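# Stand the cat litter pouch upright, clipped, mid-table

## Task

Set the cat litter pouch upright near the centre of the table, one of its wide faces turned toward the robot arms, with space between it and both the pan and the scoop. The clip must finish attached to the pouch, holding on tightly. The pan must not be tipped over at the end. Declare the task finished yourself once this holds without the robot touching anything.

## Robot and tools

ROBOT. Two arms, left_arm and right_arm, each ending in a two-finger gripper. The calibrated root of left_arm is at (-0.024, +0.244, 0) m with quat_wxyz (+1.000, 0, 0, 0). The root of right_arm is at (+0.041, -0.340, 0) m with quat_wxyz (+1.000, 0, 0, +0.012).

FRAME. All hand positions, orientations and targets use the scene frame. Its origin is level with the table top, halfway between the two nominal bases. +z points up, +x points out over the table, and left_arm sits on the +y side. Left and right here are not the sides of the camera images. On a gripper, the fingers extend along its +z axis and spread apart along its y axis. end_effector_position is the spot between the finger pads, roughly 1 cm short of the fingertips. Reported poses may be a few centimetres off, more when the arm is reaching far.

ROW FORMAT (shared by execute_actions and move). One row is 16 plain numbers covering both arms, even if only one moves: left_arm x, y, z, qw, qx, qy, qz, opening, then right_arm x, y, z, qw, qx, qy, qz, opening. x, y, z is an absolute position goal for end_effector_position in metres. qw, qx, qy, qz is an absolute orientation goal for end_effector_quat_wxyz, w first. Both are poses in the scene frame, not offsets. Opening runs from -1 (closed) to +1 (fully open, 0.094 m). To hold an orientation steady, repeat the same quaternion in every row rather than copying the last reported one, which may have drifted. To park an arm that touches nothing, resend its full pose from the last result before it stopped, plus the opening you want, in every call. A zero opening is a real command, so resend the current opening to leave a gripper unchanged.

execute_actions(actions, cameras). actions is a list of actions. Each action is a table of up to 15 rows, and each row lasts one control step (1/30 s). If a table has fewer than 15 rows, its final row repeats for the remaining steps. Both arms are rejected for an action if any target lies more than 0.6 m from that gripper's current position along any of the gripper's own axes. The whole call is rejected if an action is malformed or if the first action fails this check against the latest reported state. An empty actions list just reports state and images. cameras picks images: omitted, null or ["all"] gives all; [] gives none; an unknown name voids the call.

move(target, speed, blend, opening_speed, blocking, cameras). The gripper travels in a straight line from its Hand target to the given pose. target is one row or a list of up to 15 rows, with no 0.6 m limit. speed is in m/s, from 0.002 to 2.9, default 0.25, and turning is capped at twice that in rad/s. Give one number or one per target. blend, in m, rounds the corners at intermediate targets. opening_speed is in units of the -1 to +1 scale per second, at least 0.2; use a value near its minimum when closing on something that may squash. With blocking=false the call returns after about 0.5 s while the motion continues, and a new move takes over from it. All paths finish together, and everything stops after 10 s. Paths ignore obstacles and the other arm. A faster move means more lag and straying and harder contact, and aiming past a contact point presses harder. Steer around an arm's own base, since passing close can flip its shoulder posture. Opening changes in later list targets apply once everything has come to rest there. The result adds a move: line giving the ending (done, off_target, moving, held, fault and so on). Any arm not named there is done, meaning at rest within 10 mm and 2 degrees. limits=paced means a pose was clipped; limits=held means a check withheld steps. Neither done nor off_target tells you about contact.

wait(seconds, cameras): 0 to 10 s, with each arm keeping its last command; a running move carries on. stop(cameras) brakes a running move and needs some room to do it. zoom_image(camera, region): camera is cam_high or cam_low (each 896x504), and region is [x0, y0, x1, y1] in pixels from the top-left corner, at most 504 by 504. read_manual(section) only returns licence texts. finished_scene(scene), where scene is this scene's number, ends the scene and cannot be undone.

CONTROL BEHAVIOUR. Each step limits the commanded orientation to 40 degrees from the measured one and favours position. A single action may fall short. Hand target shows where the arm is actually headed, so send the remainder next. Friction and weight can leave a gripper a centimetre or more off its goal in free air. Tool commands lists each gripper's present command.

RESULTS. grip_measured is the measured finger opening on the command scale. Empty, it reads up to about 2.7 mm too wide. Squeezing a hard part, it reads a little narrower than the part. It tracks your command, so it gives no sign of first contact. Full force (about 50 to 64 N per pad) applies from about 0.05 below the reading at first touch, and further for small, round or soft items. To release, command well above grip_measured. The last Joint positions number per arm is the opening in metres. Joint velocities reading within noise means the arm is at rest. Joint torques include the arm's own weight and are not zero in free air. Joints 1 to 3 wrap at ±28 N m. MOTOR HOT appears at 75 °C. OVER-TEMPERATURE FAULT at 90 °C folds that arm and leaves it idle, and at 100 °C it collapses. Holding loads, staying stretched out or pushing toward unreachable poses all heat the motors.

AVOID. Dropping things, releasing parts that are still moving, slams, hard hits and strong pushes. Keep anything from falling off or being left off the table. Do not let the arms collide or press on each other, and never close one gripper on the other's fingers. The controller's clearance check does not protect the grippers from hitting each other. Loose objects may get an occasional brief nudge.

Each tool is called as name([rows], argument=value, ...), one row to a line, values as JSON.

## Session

execute_actions(actions=[])

zoom_image(camera="cam_high", region=[300, 150, 540, 330])

zoom_image(camera="cam_low", region=[380, 120, 680, 300])

Scene clock: 0.00 s.
left_arm: end_effector_position=(+0.3753, +0.2803, +0.1187) grip_measured=+1.000 end_effector_quat_wxyz=(+0.608, -0.085, +0.784, +0.097) | right_arm: end_effector_position=(+0.4303, -0.3612, +0.1128) grip_measured=+1.000 end_effector_quat_wxyz=(+0.600, +0.083, +0.792, -0.075)
Joint positions: left_arm=[-0.044 1.55 0.377 0.916 -0.3 -0.028 0.094] | right_arm=[0.05 1.509 0.343 0.881 0.291 0.063 0.094]
Joint velocities: within noise
Joint torques (N m): no reading
Motor temperatures (°C): left_arm=[28 29 32 29 28 30 28] | right_arm=[27 32 30 27 26 27 28]
Heat: left arm: 32 °C; right arm: 32 °C.
Hand target: left_arm +0.3767, +0.2804, +0.1227; +0.611, -0.087, +0.781, +0.096 | right_arm +0.4308, -0.3615, +0.1141; +0.600, +0.083, +0.792, -0.076
Tool commands: left_gripper/opening=+1.0 right_gripper/opening=+1.0

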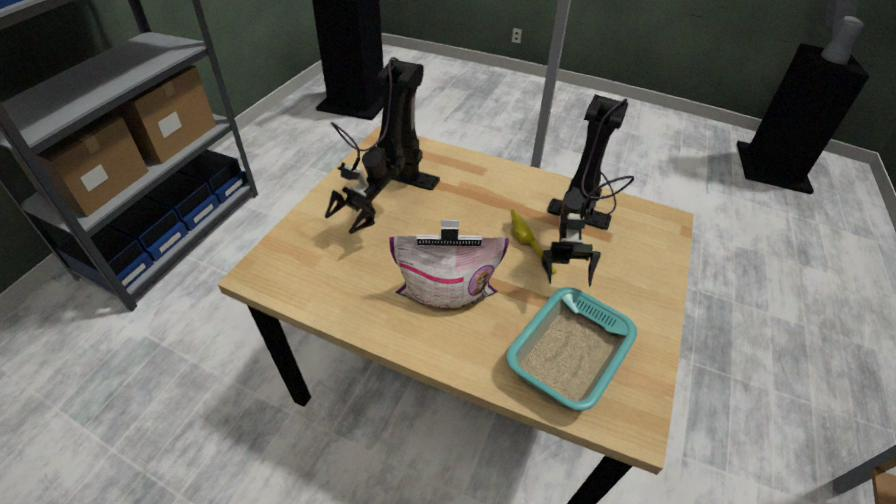

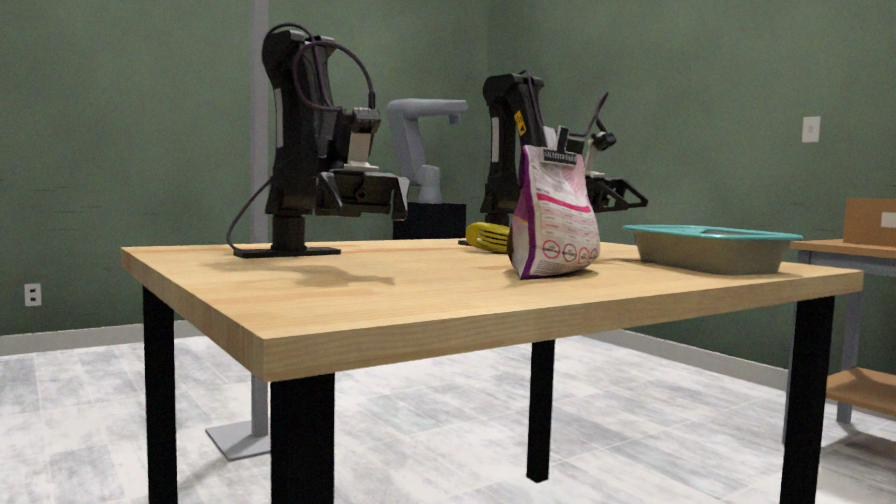

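Scaled by 2.100.

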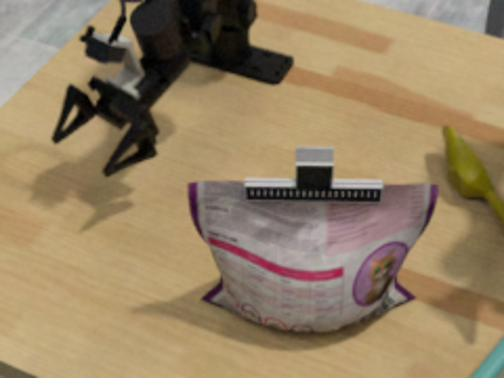

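Scaled by 1.680.

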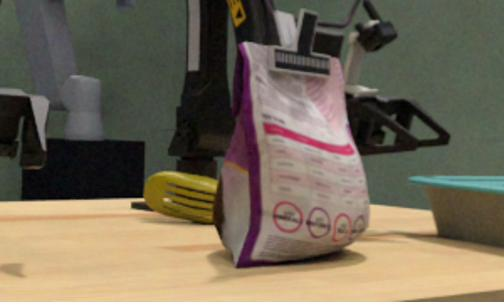

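move([
  [0.39, 0.17, 0.27, -0.1, 0.7596, -0.6373, 0.0839, 0.5, 0.465, -0.22, 0.27, -0.1101, 0.8362, -0.5328, 0.0701, 0.5],
  [0.403, 0.074, 0.25, -0.1, 0.7596, -0.6373, 0.0839, 0.5, 0.495, -0.126, 0.25, -0.1101, 0.8362, -0.5328, 0.0701, 0.5],
], speed=[0.7, 0.3])

zoom_image(camera="cam_high", region=[360, 150, 540, 310])

zoom_image(camera="cam_low", region=[460, 60, 680, 290])

Scene clock: 4.87 s.
left_arm: end_effector_position=(+0.4031, +0.0709, +0.2486) grip_measured=+0.501 end_effector_quat_wxyz=(-0.113, +0.736, -0.650, +0.150) | right_arm: end_effector_position=(+0.4952, -0.1226, +0.2494) grip_measured=+0.502 end_effector_quat_wxyz=(-0.191, +0.826, -0.516, +0.124)
Joint positions: left_arm=[-0.438 2.151 2.502 -1.565 -0.131 -2.109 0.071] | right_arm=[0.421 2.298 2.726 -1.539 0.003 -1.581 0.071]
Joint velocities: within noise
Joint torques (N m): left_arm=[0.12 -9.13 7.8 0.83 -0.2 0] | right_arm=[-0.53 -10.62 7.39 0.75 -0.07 0.11]
Motor temperatures (°C): left_arm=[28 30 33 30 28 30 28] | right_arm=[27 33 32 29 26 27 28]
Heat: left arm: 33 °C; right arm: 33 °C.
Hand target: left_arm +0.4028, +0.0742, +0.2495; -0.117, +0.738, -0.648, +0.145 | right_arm +0.4946, -0.1262, +0.2495; -0.189, +0.822, -0.523, +0.120
Off the commanded pose: left_arm 0.003 m, 8 deg | right_arm 0.003 m, 11 deg.
joint sent to its limit (left arm) — joint 4 (wrist pitch), lower limit; joint 6 (wrist roll), lower limit. The joint targets are off in orientation, not in position.
joint sent to its limit (right arm) — joint 4 (wrist pitch), lower limit. The joint targets are off in orientation, not in position.
move: off_target (left_arm, right_arm)

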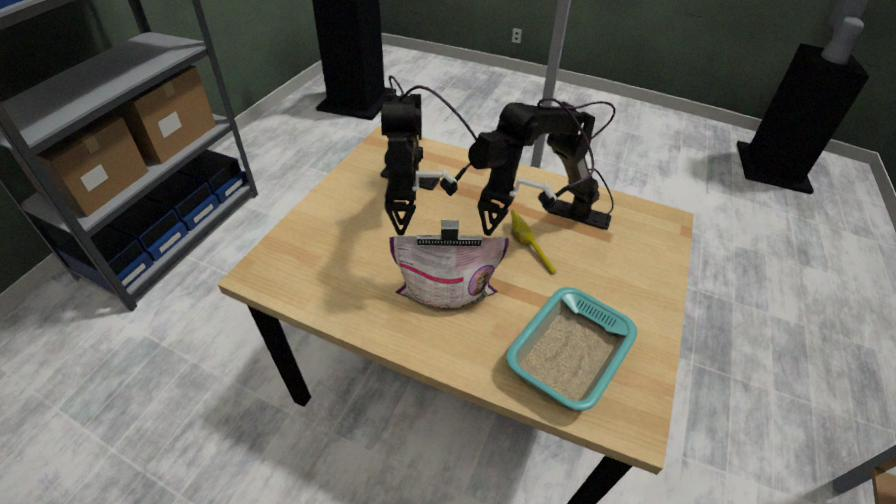

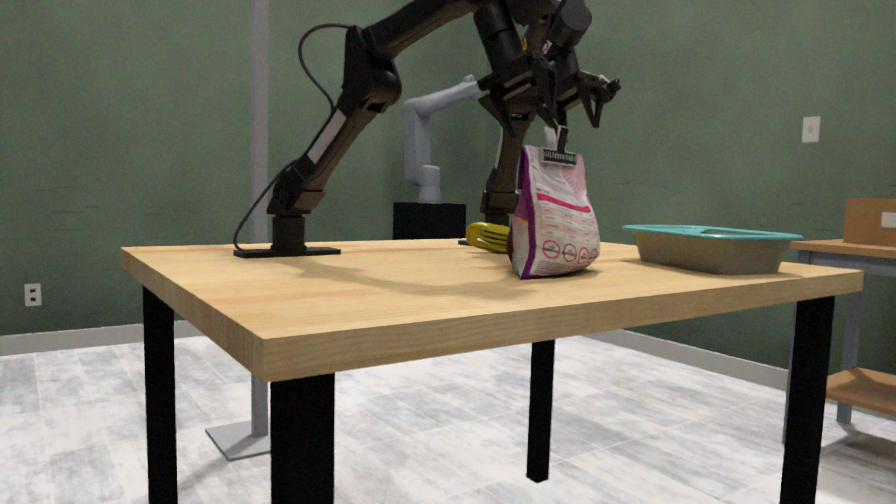

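Scaled by 2.800.

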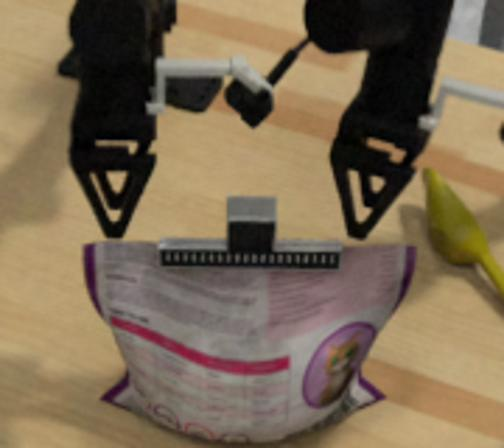

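Scaled by 2.191.

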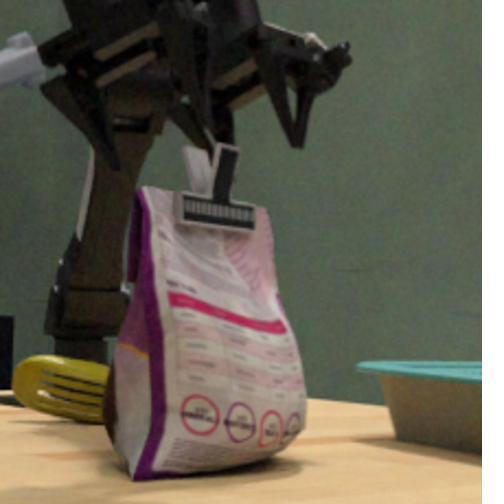

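move([
  [0.403, 0.074, 0.193, -0.1, 0.7596, -0.6373, 0.0839, 0.5, 0.495, -0.126, 0.193, -0.1101, 0.8362, -0.5328, 0.0701, 0.5],
  [0.403, 0.074, 0.193, -0.1, 0.7596, -0.6373, 0.0839, -1, 0.495, -0.126, 0.193, -0.1101, 0.8362, -0.5328, 0.0701, -1],
  [0.395, 0.074, 0.235, -0.1, 0.7596, -0.6373, 0.0839, -1, 0.485, -0.126, 0.235, -0.1101, 0.8362, -0.5328, 0.0701, -1],
], speed=[0.2, 0.2, 0.12], opening_speed=2)

zoom_image(camera="cam_high", region=[360, 150, 540, 310])

zoom_image(camera="cam_low", region=[460, 60, 680, 290])

Scene clock: 8.27 s.
left_arm: end_effector_position=(+0.3946, +0.0716, +0.2056) grip_measured=-0.989 end_effector_quat_wxyz=(-0.086, +0.740, -0.661, +0.088) | right_arm: end_effector_position=(+0.4908, -0.1255, +0.2088) grip_measured=-0.984 end_effector_quat_wxyz=(-0.138, +0.834, -0.527, +0.092)
Joint positions: left_arm=[-0.438 2.19 2.415 -1.577 -0.114 -2.11 0.001] | right_arm=[0.421 2.347 2.68 -1.569 0.008 -1.571 0.001]
Joint velocities: within noise
Joint torques (N m): left_arm=[-0.06 -13.61 9.42 0.68 -0.26 -0.01] | right_arm=[0.29 -16.25 4.6 0.82 -0.11 0.04]
Motor temperatures (°C): left_arm=[28 31 34 30 28 30 28] | right_arm=[27 35 32 29 26 27 28]
Heat: left arm: 34 °C; right arm: 35 °C.
Hand target: left_arm +0.3940, +0.0747, +0.2341; -0.104, +0.739, -0.655, +0.119 | right_arm +0.4854, -0.1258, +0.2339; -0.163, +0.828, -0.527, +0.104
Off the commanded pose: left_arm 0.030 m, 4 deg | right_arm 0.027 m, 4 deg.
joint read past its limit (right arm) — joint 4 (wrist pitch), lower limit.
joint sent to its limit (left arm) — joint 4 (wrist pitch), lower limit; joint 6 (wrist roll), lower limit. The joint targets are off in orientation, not in position.
joint sent to its limit (right arm) — joint 4 (wrist pitch), lower limit. The joint targets are off in orientation, not in position.
move: off_target (left_arm, right_arm); target 2's new opening was sent with right_arm's hand 0.013 m and 5 deg from that target

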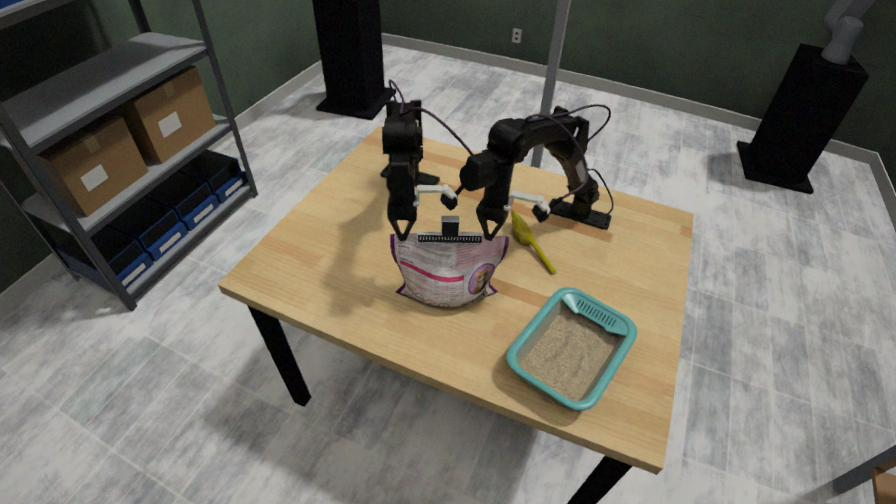

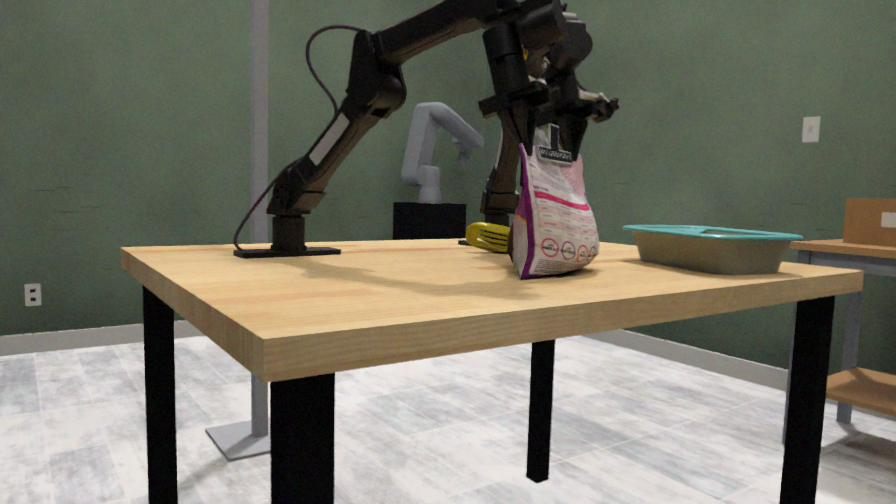

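Scaled by 2.800.

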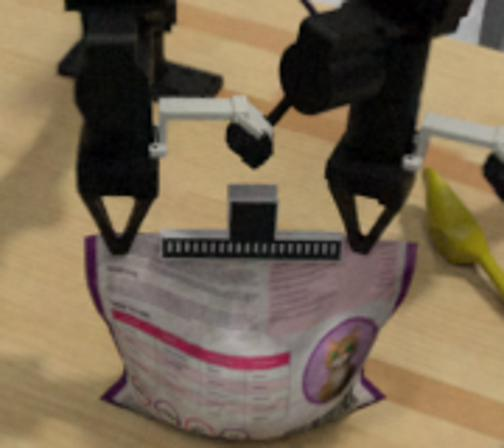

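Scaled by 2.191.

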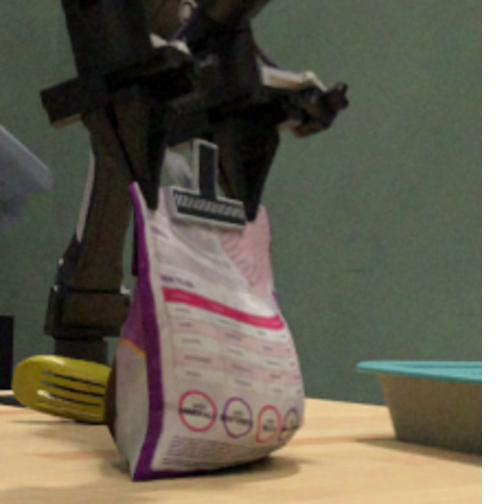

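move([
  [0.39, 0.072, 0.28, -0.1, 0.7596, -0.6373, 0.0839, -1, 0.48, -0.125, 0.28, -0.1101, 0.8362, -0.5328, 0.0701, -1],
  [0.278, 0.08, 0.28, -0.0616, 0.7044, -0.7044, 0.0616, -1, 0.278, -0.139, 0.28, -0.0616, 0.7044, -0.7044, 0.0616, -1],
], speed=[0.12, 0.18])

zoom_image(camera="cam_high", region=[380, 110, 560, 270])

zoom_image(camera="cam_low", region=[400, 60, 620, 290])

Scene clock: 11.17 s.
left_arm: end_effector_position=(+0.2780, +0.0735, +0.2633) grip_measured=-0.989 end_effector_quat_wxyz=(-0.056, +0.701, -0.702, +0.114) | right_arm: end_effector_position=(+0.2784, -0.1395, +0.2624) grip_measured=-0.984 end_effector_quat_wxyz=(-0.116, +0.708, -0.693, +0.064)
Joint positions: left_arm=[-0.545 1.749 2.029 -1.601 -0.054 -2.108 0.001] | right_arm=[0.742 1.609 1.866 -1.59 0.121 -0.84 0.001]
Joint velocities: within noise
Joint torques (N m): left_arm=[0.1 -10.3 5.9 1.02 -0.48 0.12] | right_arm=[0.28 -9.72 5.98 0.86 0.04 0.07]
Motor temperatures (°C): left_arm=[28 33 34 30 28 30 28] | right_arm=[27 37 32 29 26 27 28]
Heat: left arm: 34 °C; right arm: 37 °C.
Hand target: left_arm +0.2781, +0.0798, +0.2791; -0.080, +0.697, -0.699, +0.138 | right_arm +0.2782, -0.1390, +0.2790; -0.155, +0.701, -0.693, +0.066
Off the commanded pose: left_arm 0.018 m, 6 deg | right_arm 0.018 m, 6 deg.
joint read past its limit (left arm) — joint 4 (wrist pitch), lower limit.
joint read past its limit (right arm) — joint 4 (wrist pitch), lower limit.
joint sent to its limit (left arm) — joint 4 (wrist pitch), lower limit. The joint targets are off in orientation, not in position.
joint sent to its limit (right arm) — joint 4 (wrist pitch), lower limit. The joint targets are off in orientation, not in position.
move: off_target (left_arm, right_arm)

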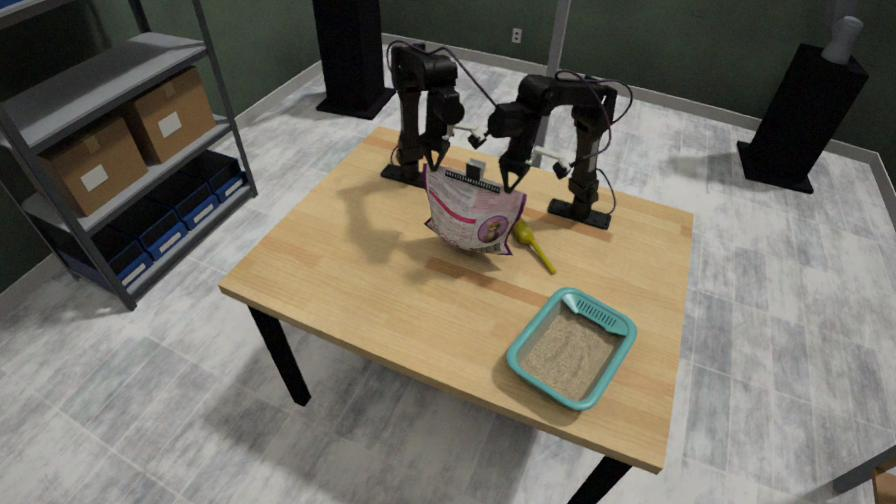

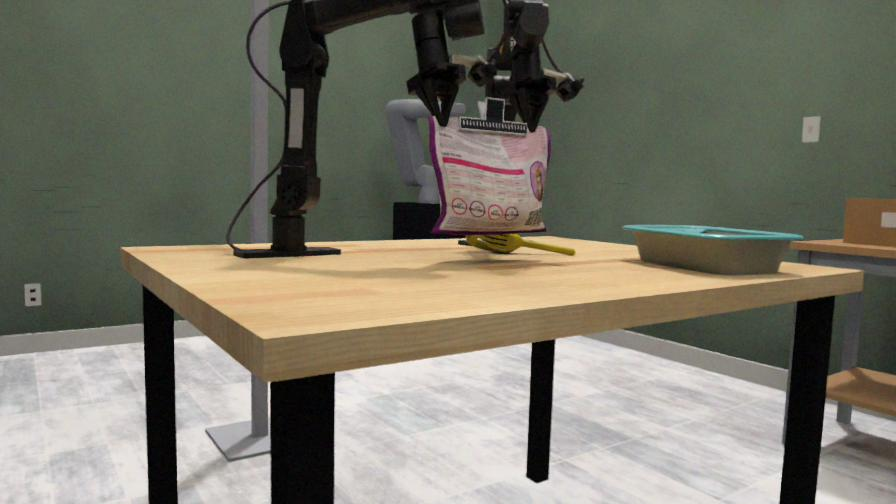

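Scaled by 2.800.

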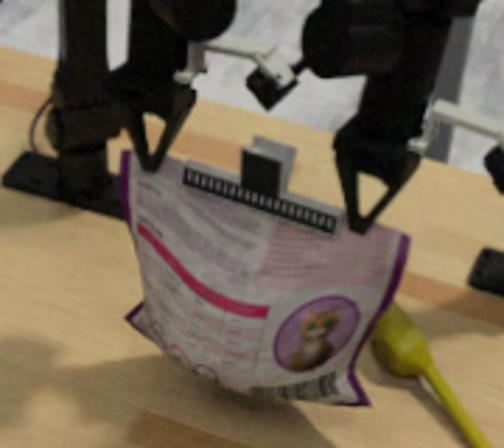

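Scaled by 2.191.

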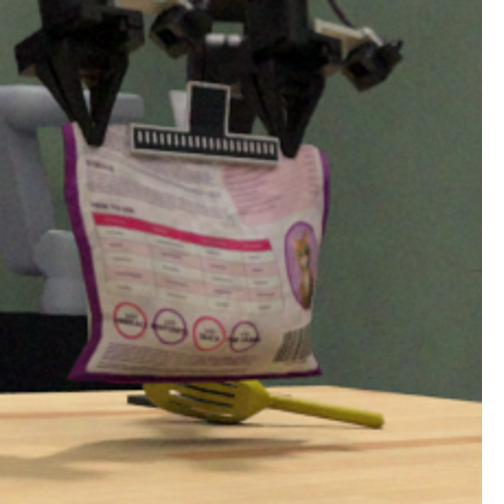

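move(target=[0.285, 0.08, 0.188, -0.0616, 0.7044, -0.7044, 0.0616, -1, 0.285, -0.139, 0.188, -0.0616, 0.7044, -0.7044, 0.0616, -1], speed=0.12)

zoom_image(camera="cam_high", region=[380, 110, 560, 270])

zoom_image(camera="cam_low", region=[400, 60, 620, 290])

Scene clock: 12.80 s.
left_arm: end_effector_position=(+0.2843, +0.0707, +0.1933) grip_measured=-0.990 end_effector_quat_wxyz=(-0.050, +0.703, -0.706, +0.076) | right_arm: end_effector_position=(+0.2825, -0.1396, +0.1964) grip_measured=-0.984 end_effector_quat_wxyz=(-0.067, +0.709, -0.699, +0.064)
Joint positions: left_arm=[-0.545 1.746 1.743 -1.395 -0.059 -2.106 0] | right_arm=[0.735 1.622 1.617 -1.426 0.124 -0.834 0.001]
Joint velocities: within noise
Joint torques (N m): left_arm=[0.7 -7.12 5.07 0.68 -0.42 0.06] | right_arm=[-0.75 -5.31 4.83 0.6 0 0.03]
Motor temperatures (°C): left_arm=[28 33 34 30 28 30 28] | right_arm=[27 37 32 29 26 27 28]
Heat: left arm: 34 °C; right arm: 37 °C.
Hand target: left_arm +0.2849, +0.0799, +0.1882; -0.061, +0.704, -0.705, +0.061 | right_arm +0.2849, -0.1391, +0.1882; -0.062, +0.704, -0.704, +0.062
Off the commanded pose: left_arm 0.011 m, 2 deg | right_arm 0.009 m, 1 deg.
move: off_target (left_arm)

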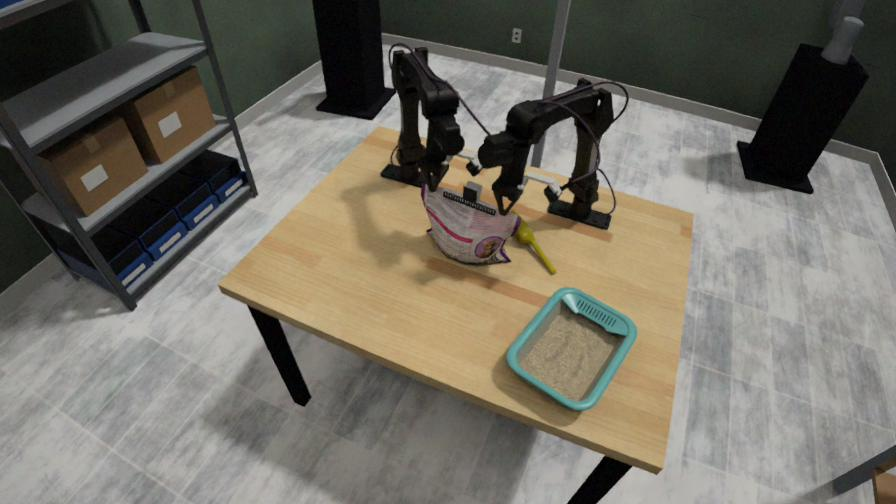

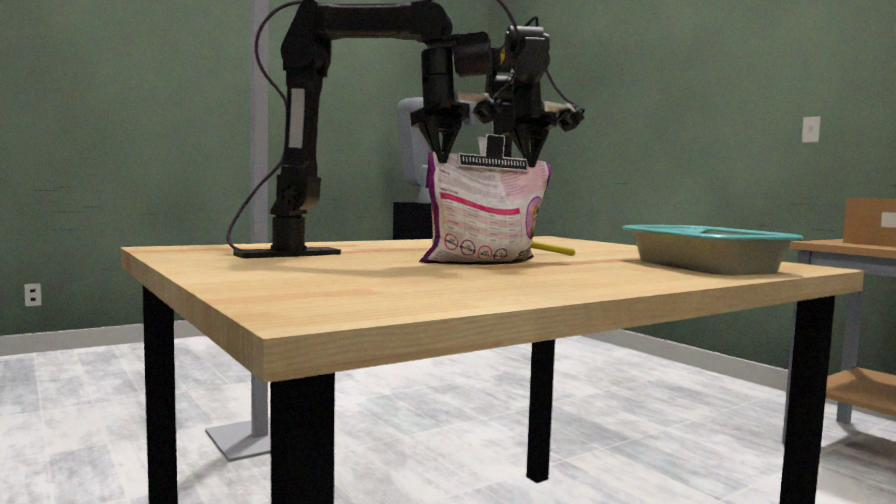

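Scaled by 2.800.

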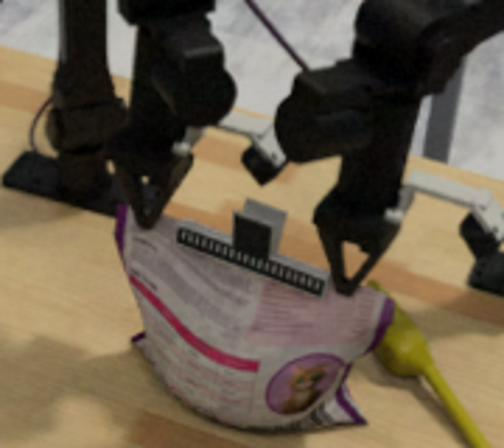

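Scaled by 2.191.

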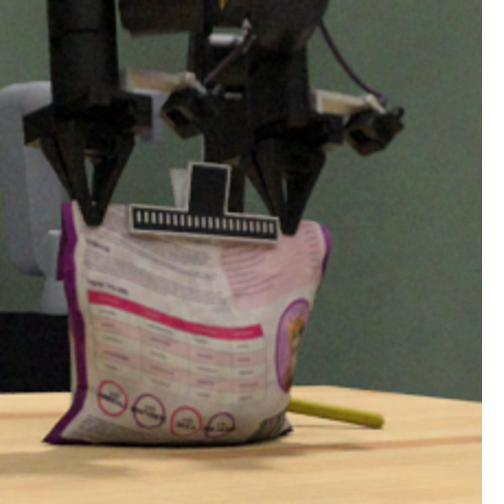

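move([
  [0.276, 0.08, 0.186, -0.0616, 0.7044, -0.7044, 0.0616, -1, 0.276, -0.139, 0.186, -0.0616, 0.7044, -0.7044, 0.0616, -1],
  [0.276, 0.078, 0.188, -0.0616, 0.7044, -0.7044, 0.0616, -0.4, 0.276, -0.139, 0.188, -0.0616, 0.7044, -0.7044, 0.0616, -0.4],
  [0.276, 0.09, 0.26, -0.0616, 0.7044, -0.7044, 0.0616, -0.4, 0.276, -0.145, 0.26, -0.0616, 0.7044, -0.7044, 0.0616, -0.4],
], speed=[0.1, 0.1, 0.15], opening_speed=1.5)

zoom_image(camera="cam_high", region=[380, 110, 560, 270])

zoom_image(camera="cam_low", region=[400, 60, 620, 290])

Scene clock: 15.63 s.
left_arm: end_effector_position=(+0.2787, +0.0832, +0.2457) grip_measured=-0.401 end_effector_quat_wxyz=(-0.062, +0.701, -0.704, +0.093) | right_arm: end_effector_position=(+0.2764, -0.1426, +0.2493) grip_measured=-0.402 end_effector_quat_wxyz=(-0.109, +0.706, -0.697, +0.066)
Joint positions: left_arm=[-0.529 1.734 1.94 -1.565 -0.072 -2.089 0.028] | right_arm=[0.742 1.585 1.786 -1.549 0.125 -0.831 0.028]
Joint velocities: within noise
Joint torques (N m): left_arm=[0.43 -8.65 7.9 0.57 -0.22 0.06] | right_arm=[-0.8 -6.95 7.68 0.45 0 -0.04]
Motor temperatures (°C): left_arm=[28 33 35 30 28 30 28] | right_arm=[27 37 32 29 26 27 28]
Heat: left arm: 35 °C; right arm: 37 °C.
Hand target: left_arm +0.2758, +0.0900, +0.2590; -0.073, +0.700, -0.702, +0.103 | right_arm +0.2760, -0.1451, +0.2592; -0.121, +0.703, -0.698, +0.065
Off the commanded pose: left_arm 0.016 m, 4 deg | right_arm 0.011 m, 6 deg.
joint sent to its limit (left arm) — joint 4 (wrist pitch), lower limit. The joint targets are off in orientation, not in position.
joint sent to its limit (right arm) — joint 4 (wrist pitch), lower limit. The joint targets are off in orientation, not in position.
move: off_target (left_arm, right_arm)

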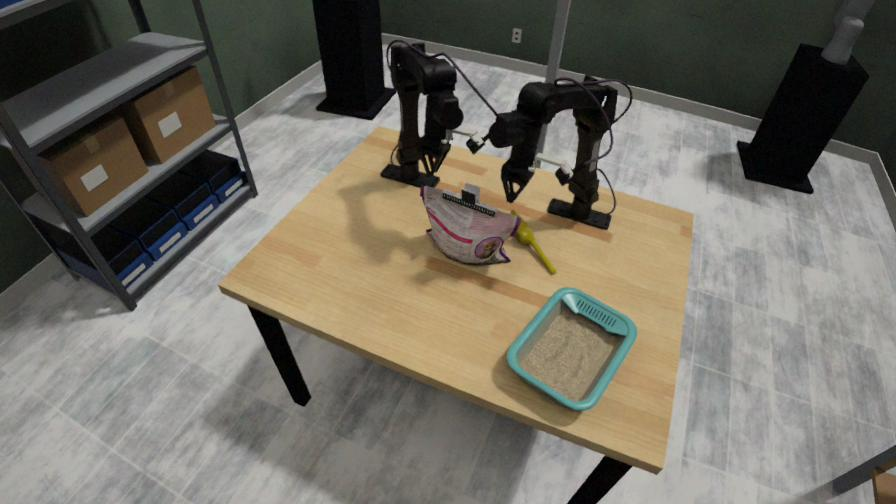

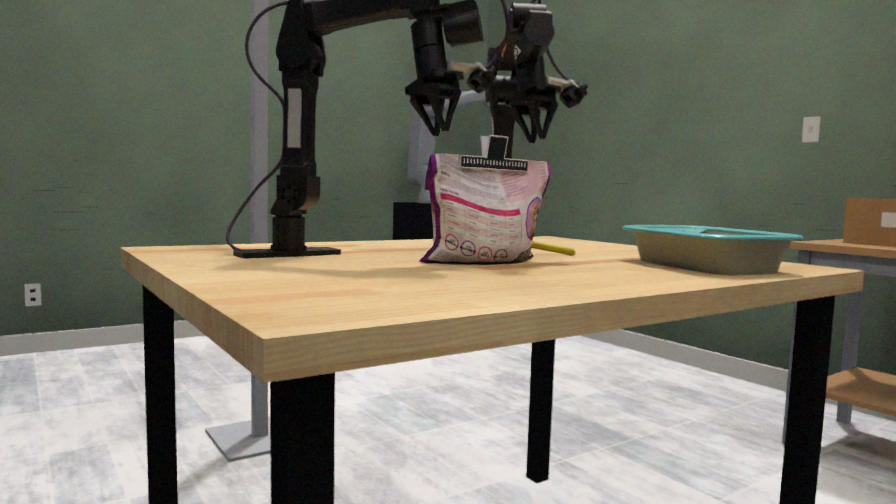

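Scaled by 2.800.

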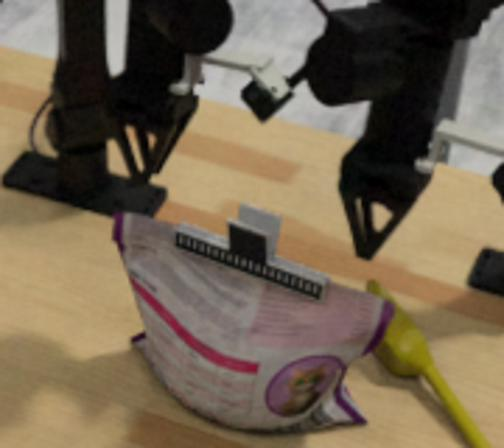

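Scaled by 2.191.

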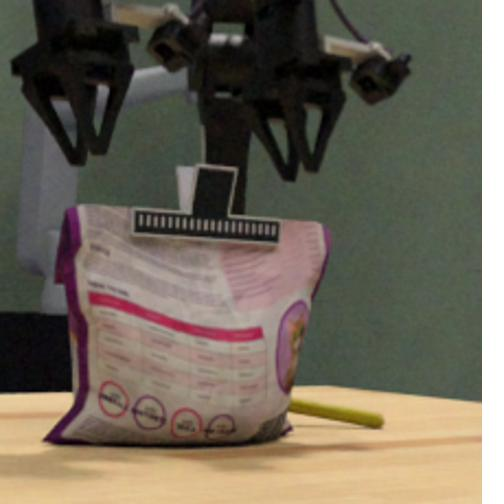

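finished_scene(scene=3)

The scene is finished: the task was done.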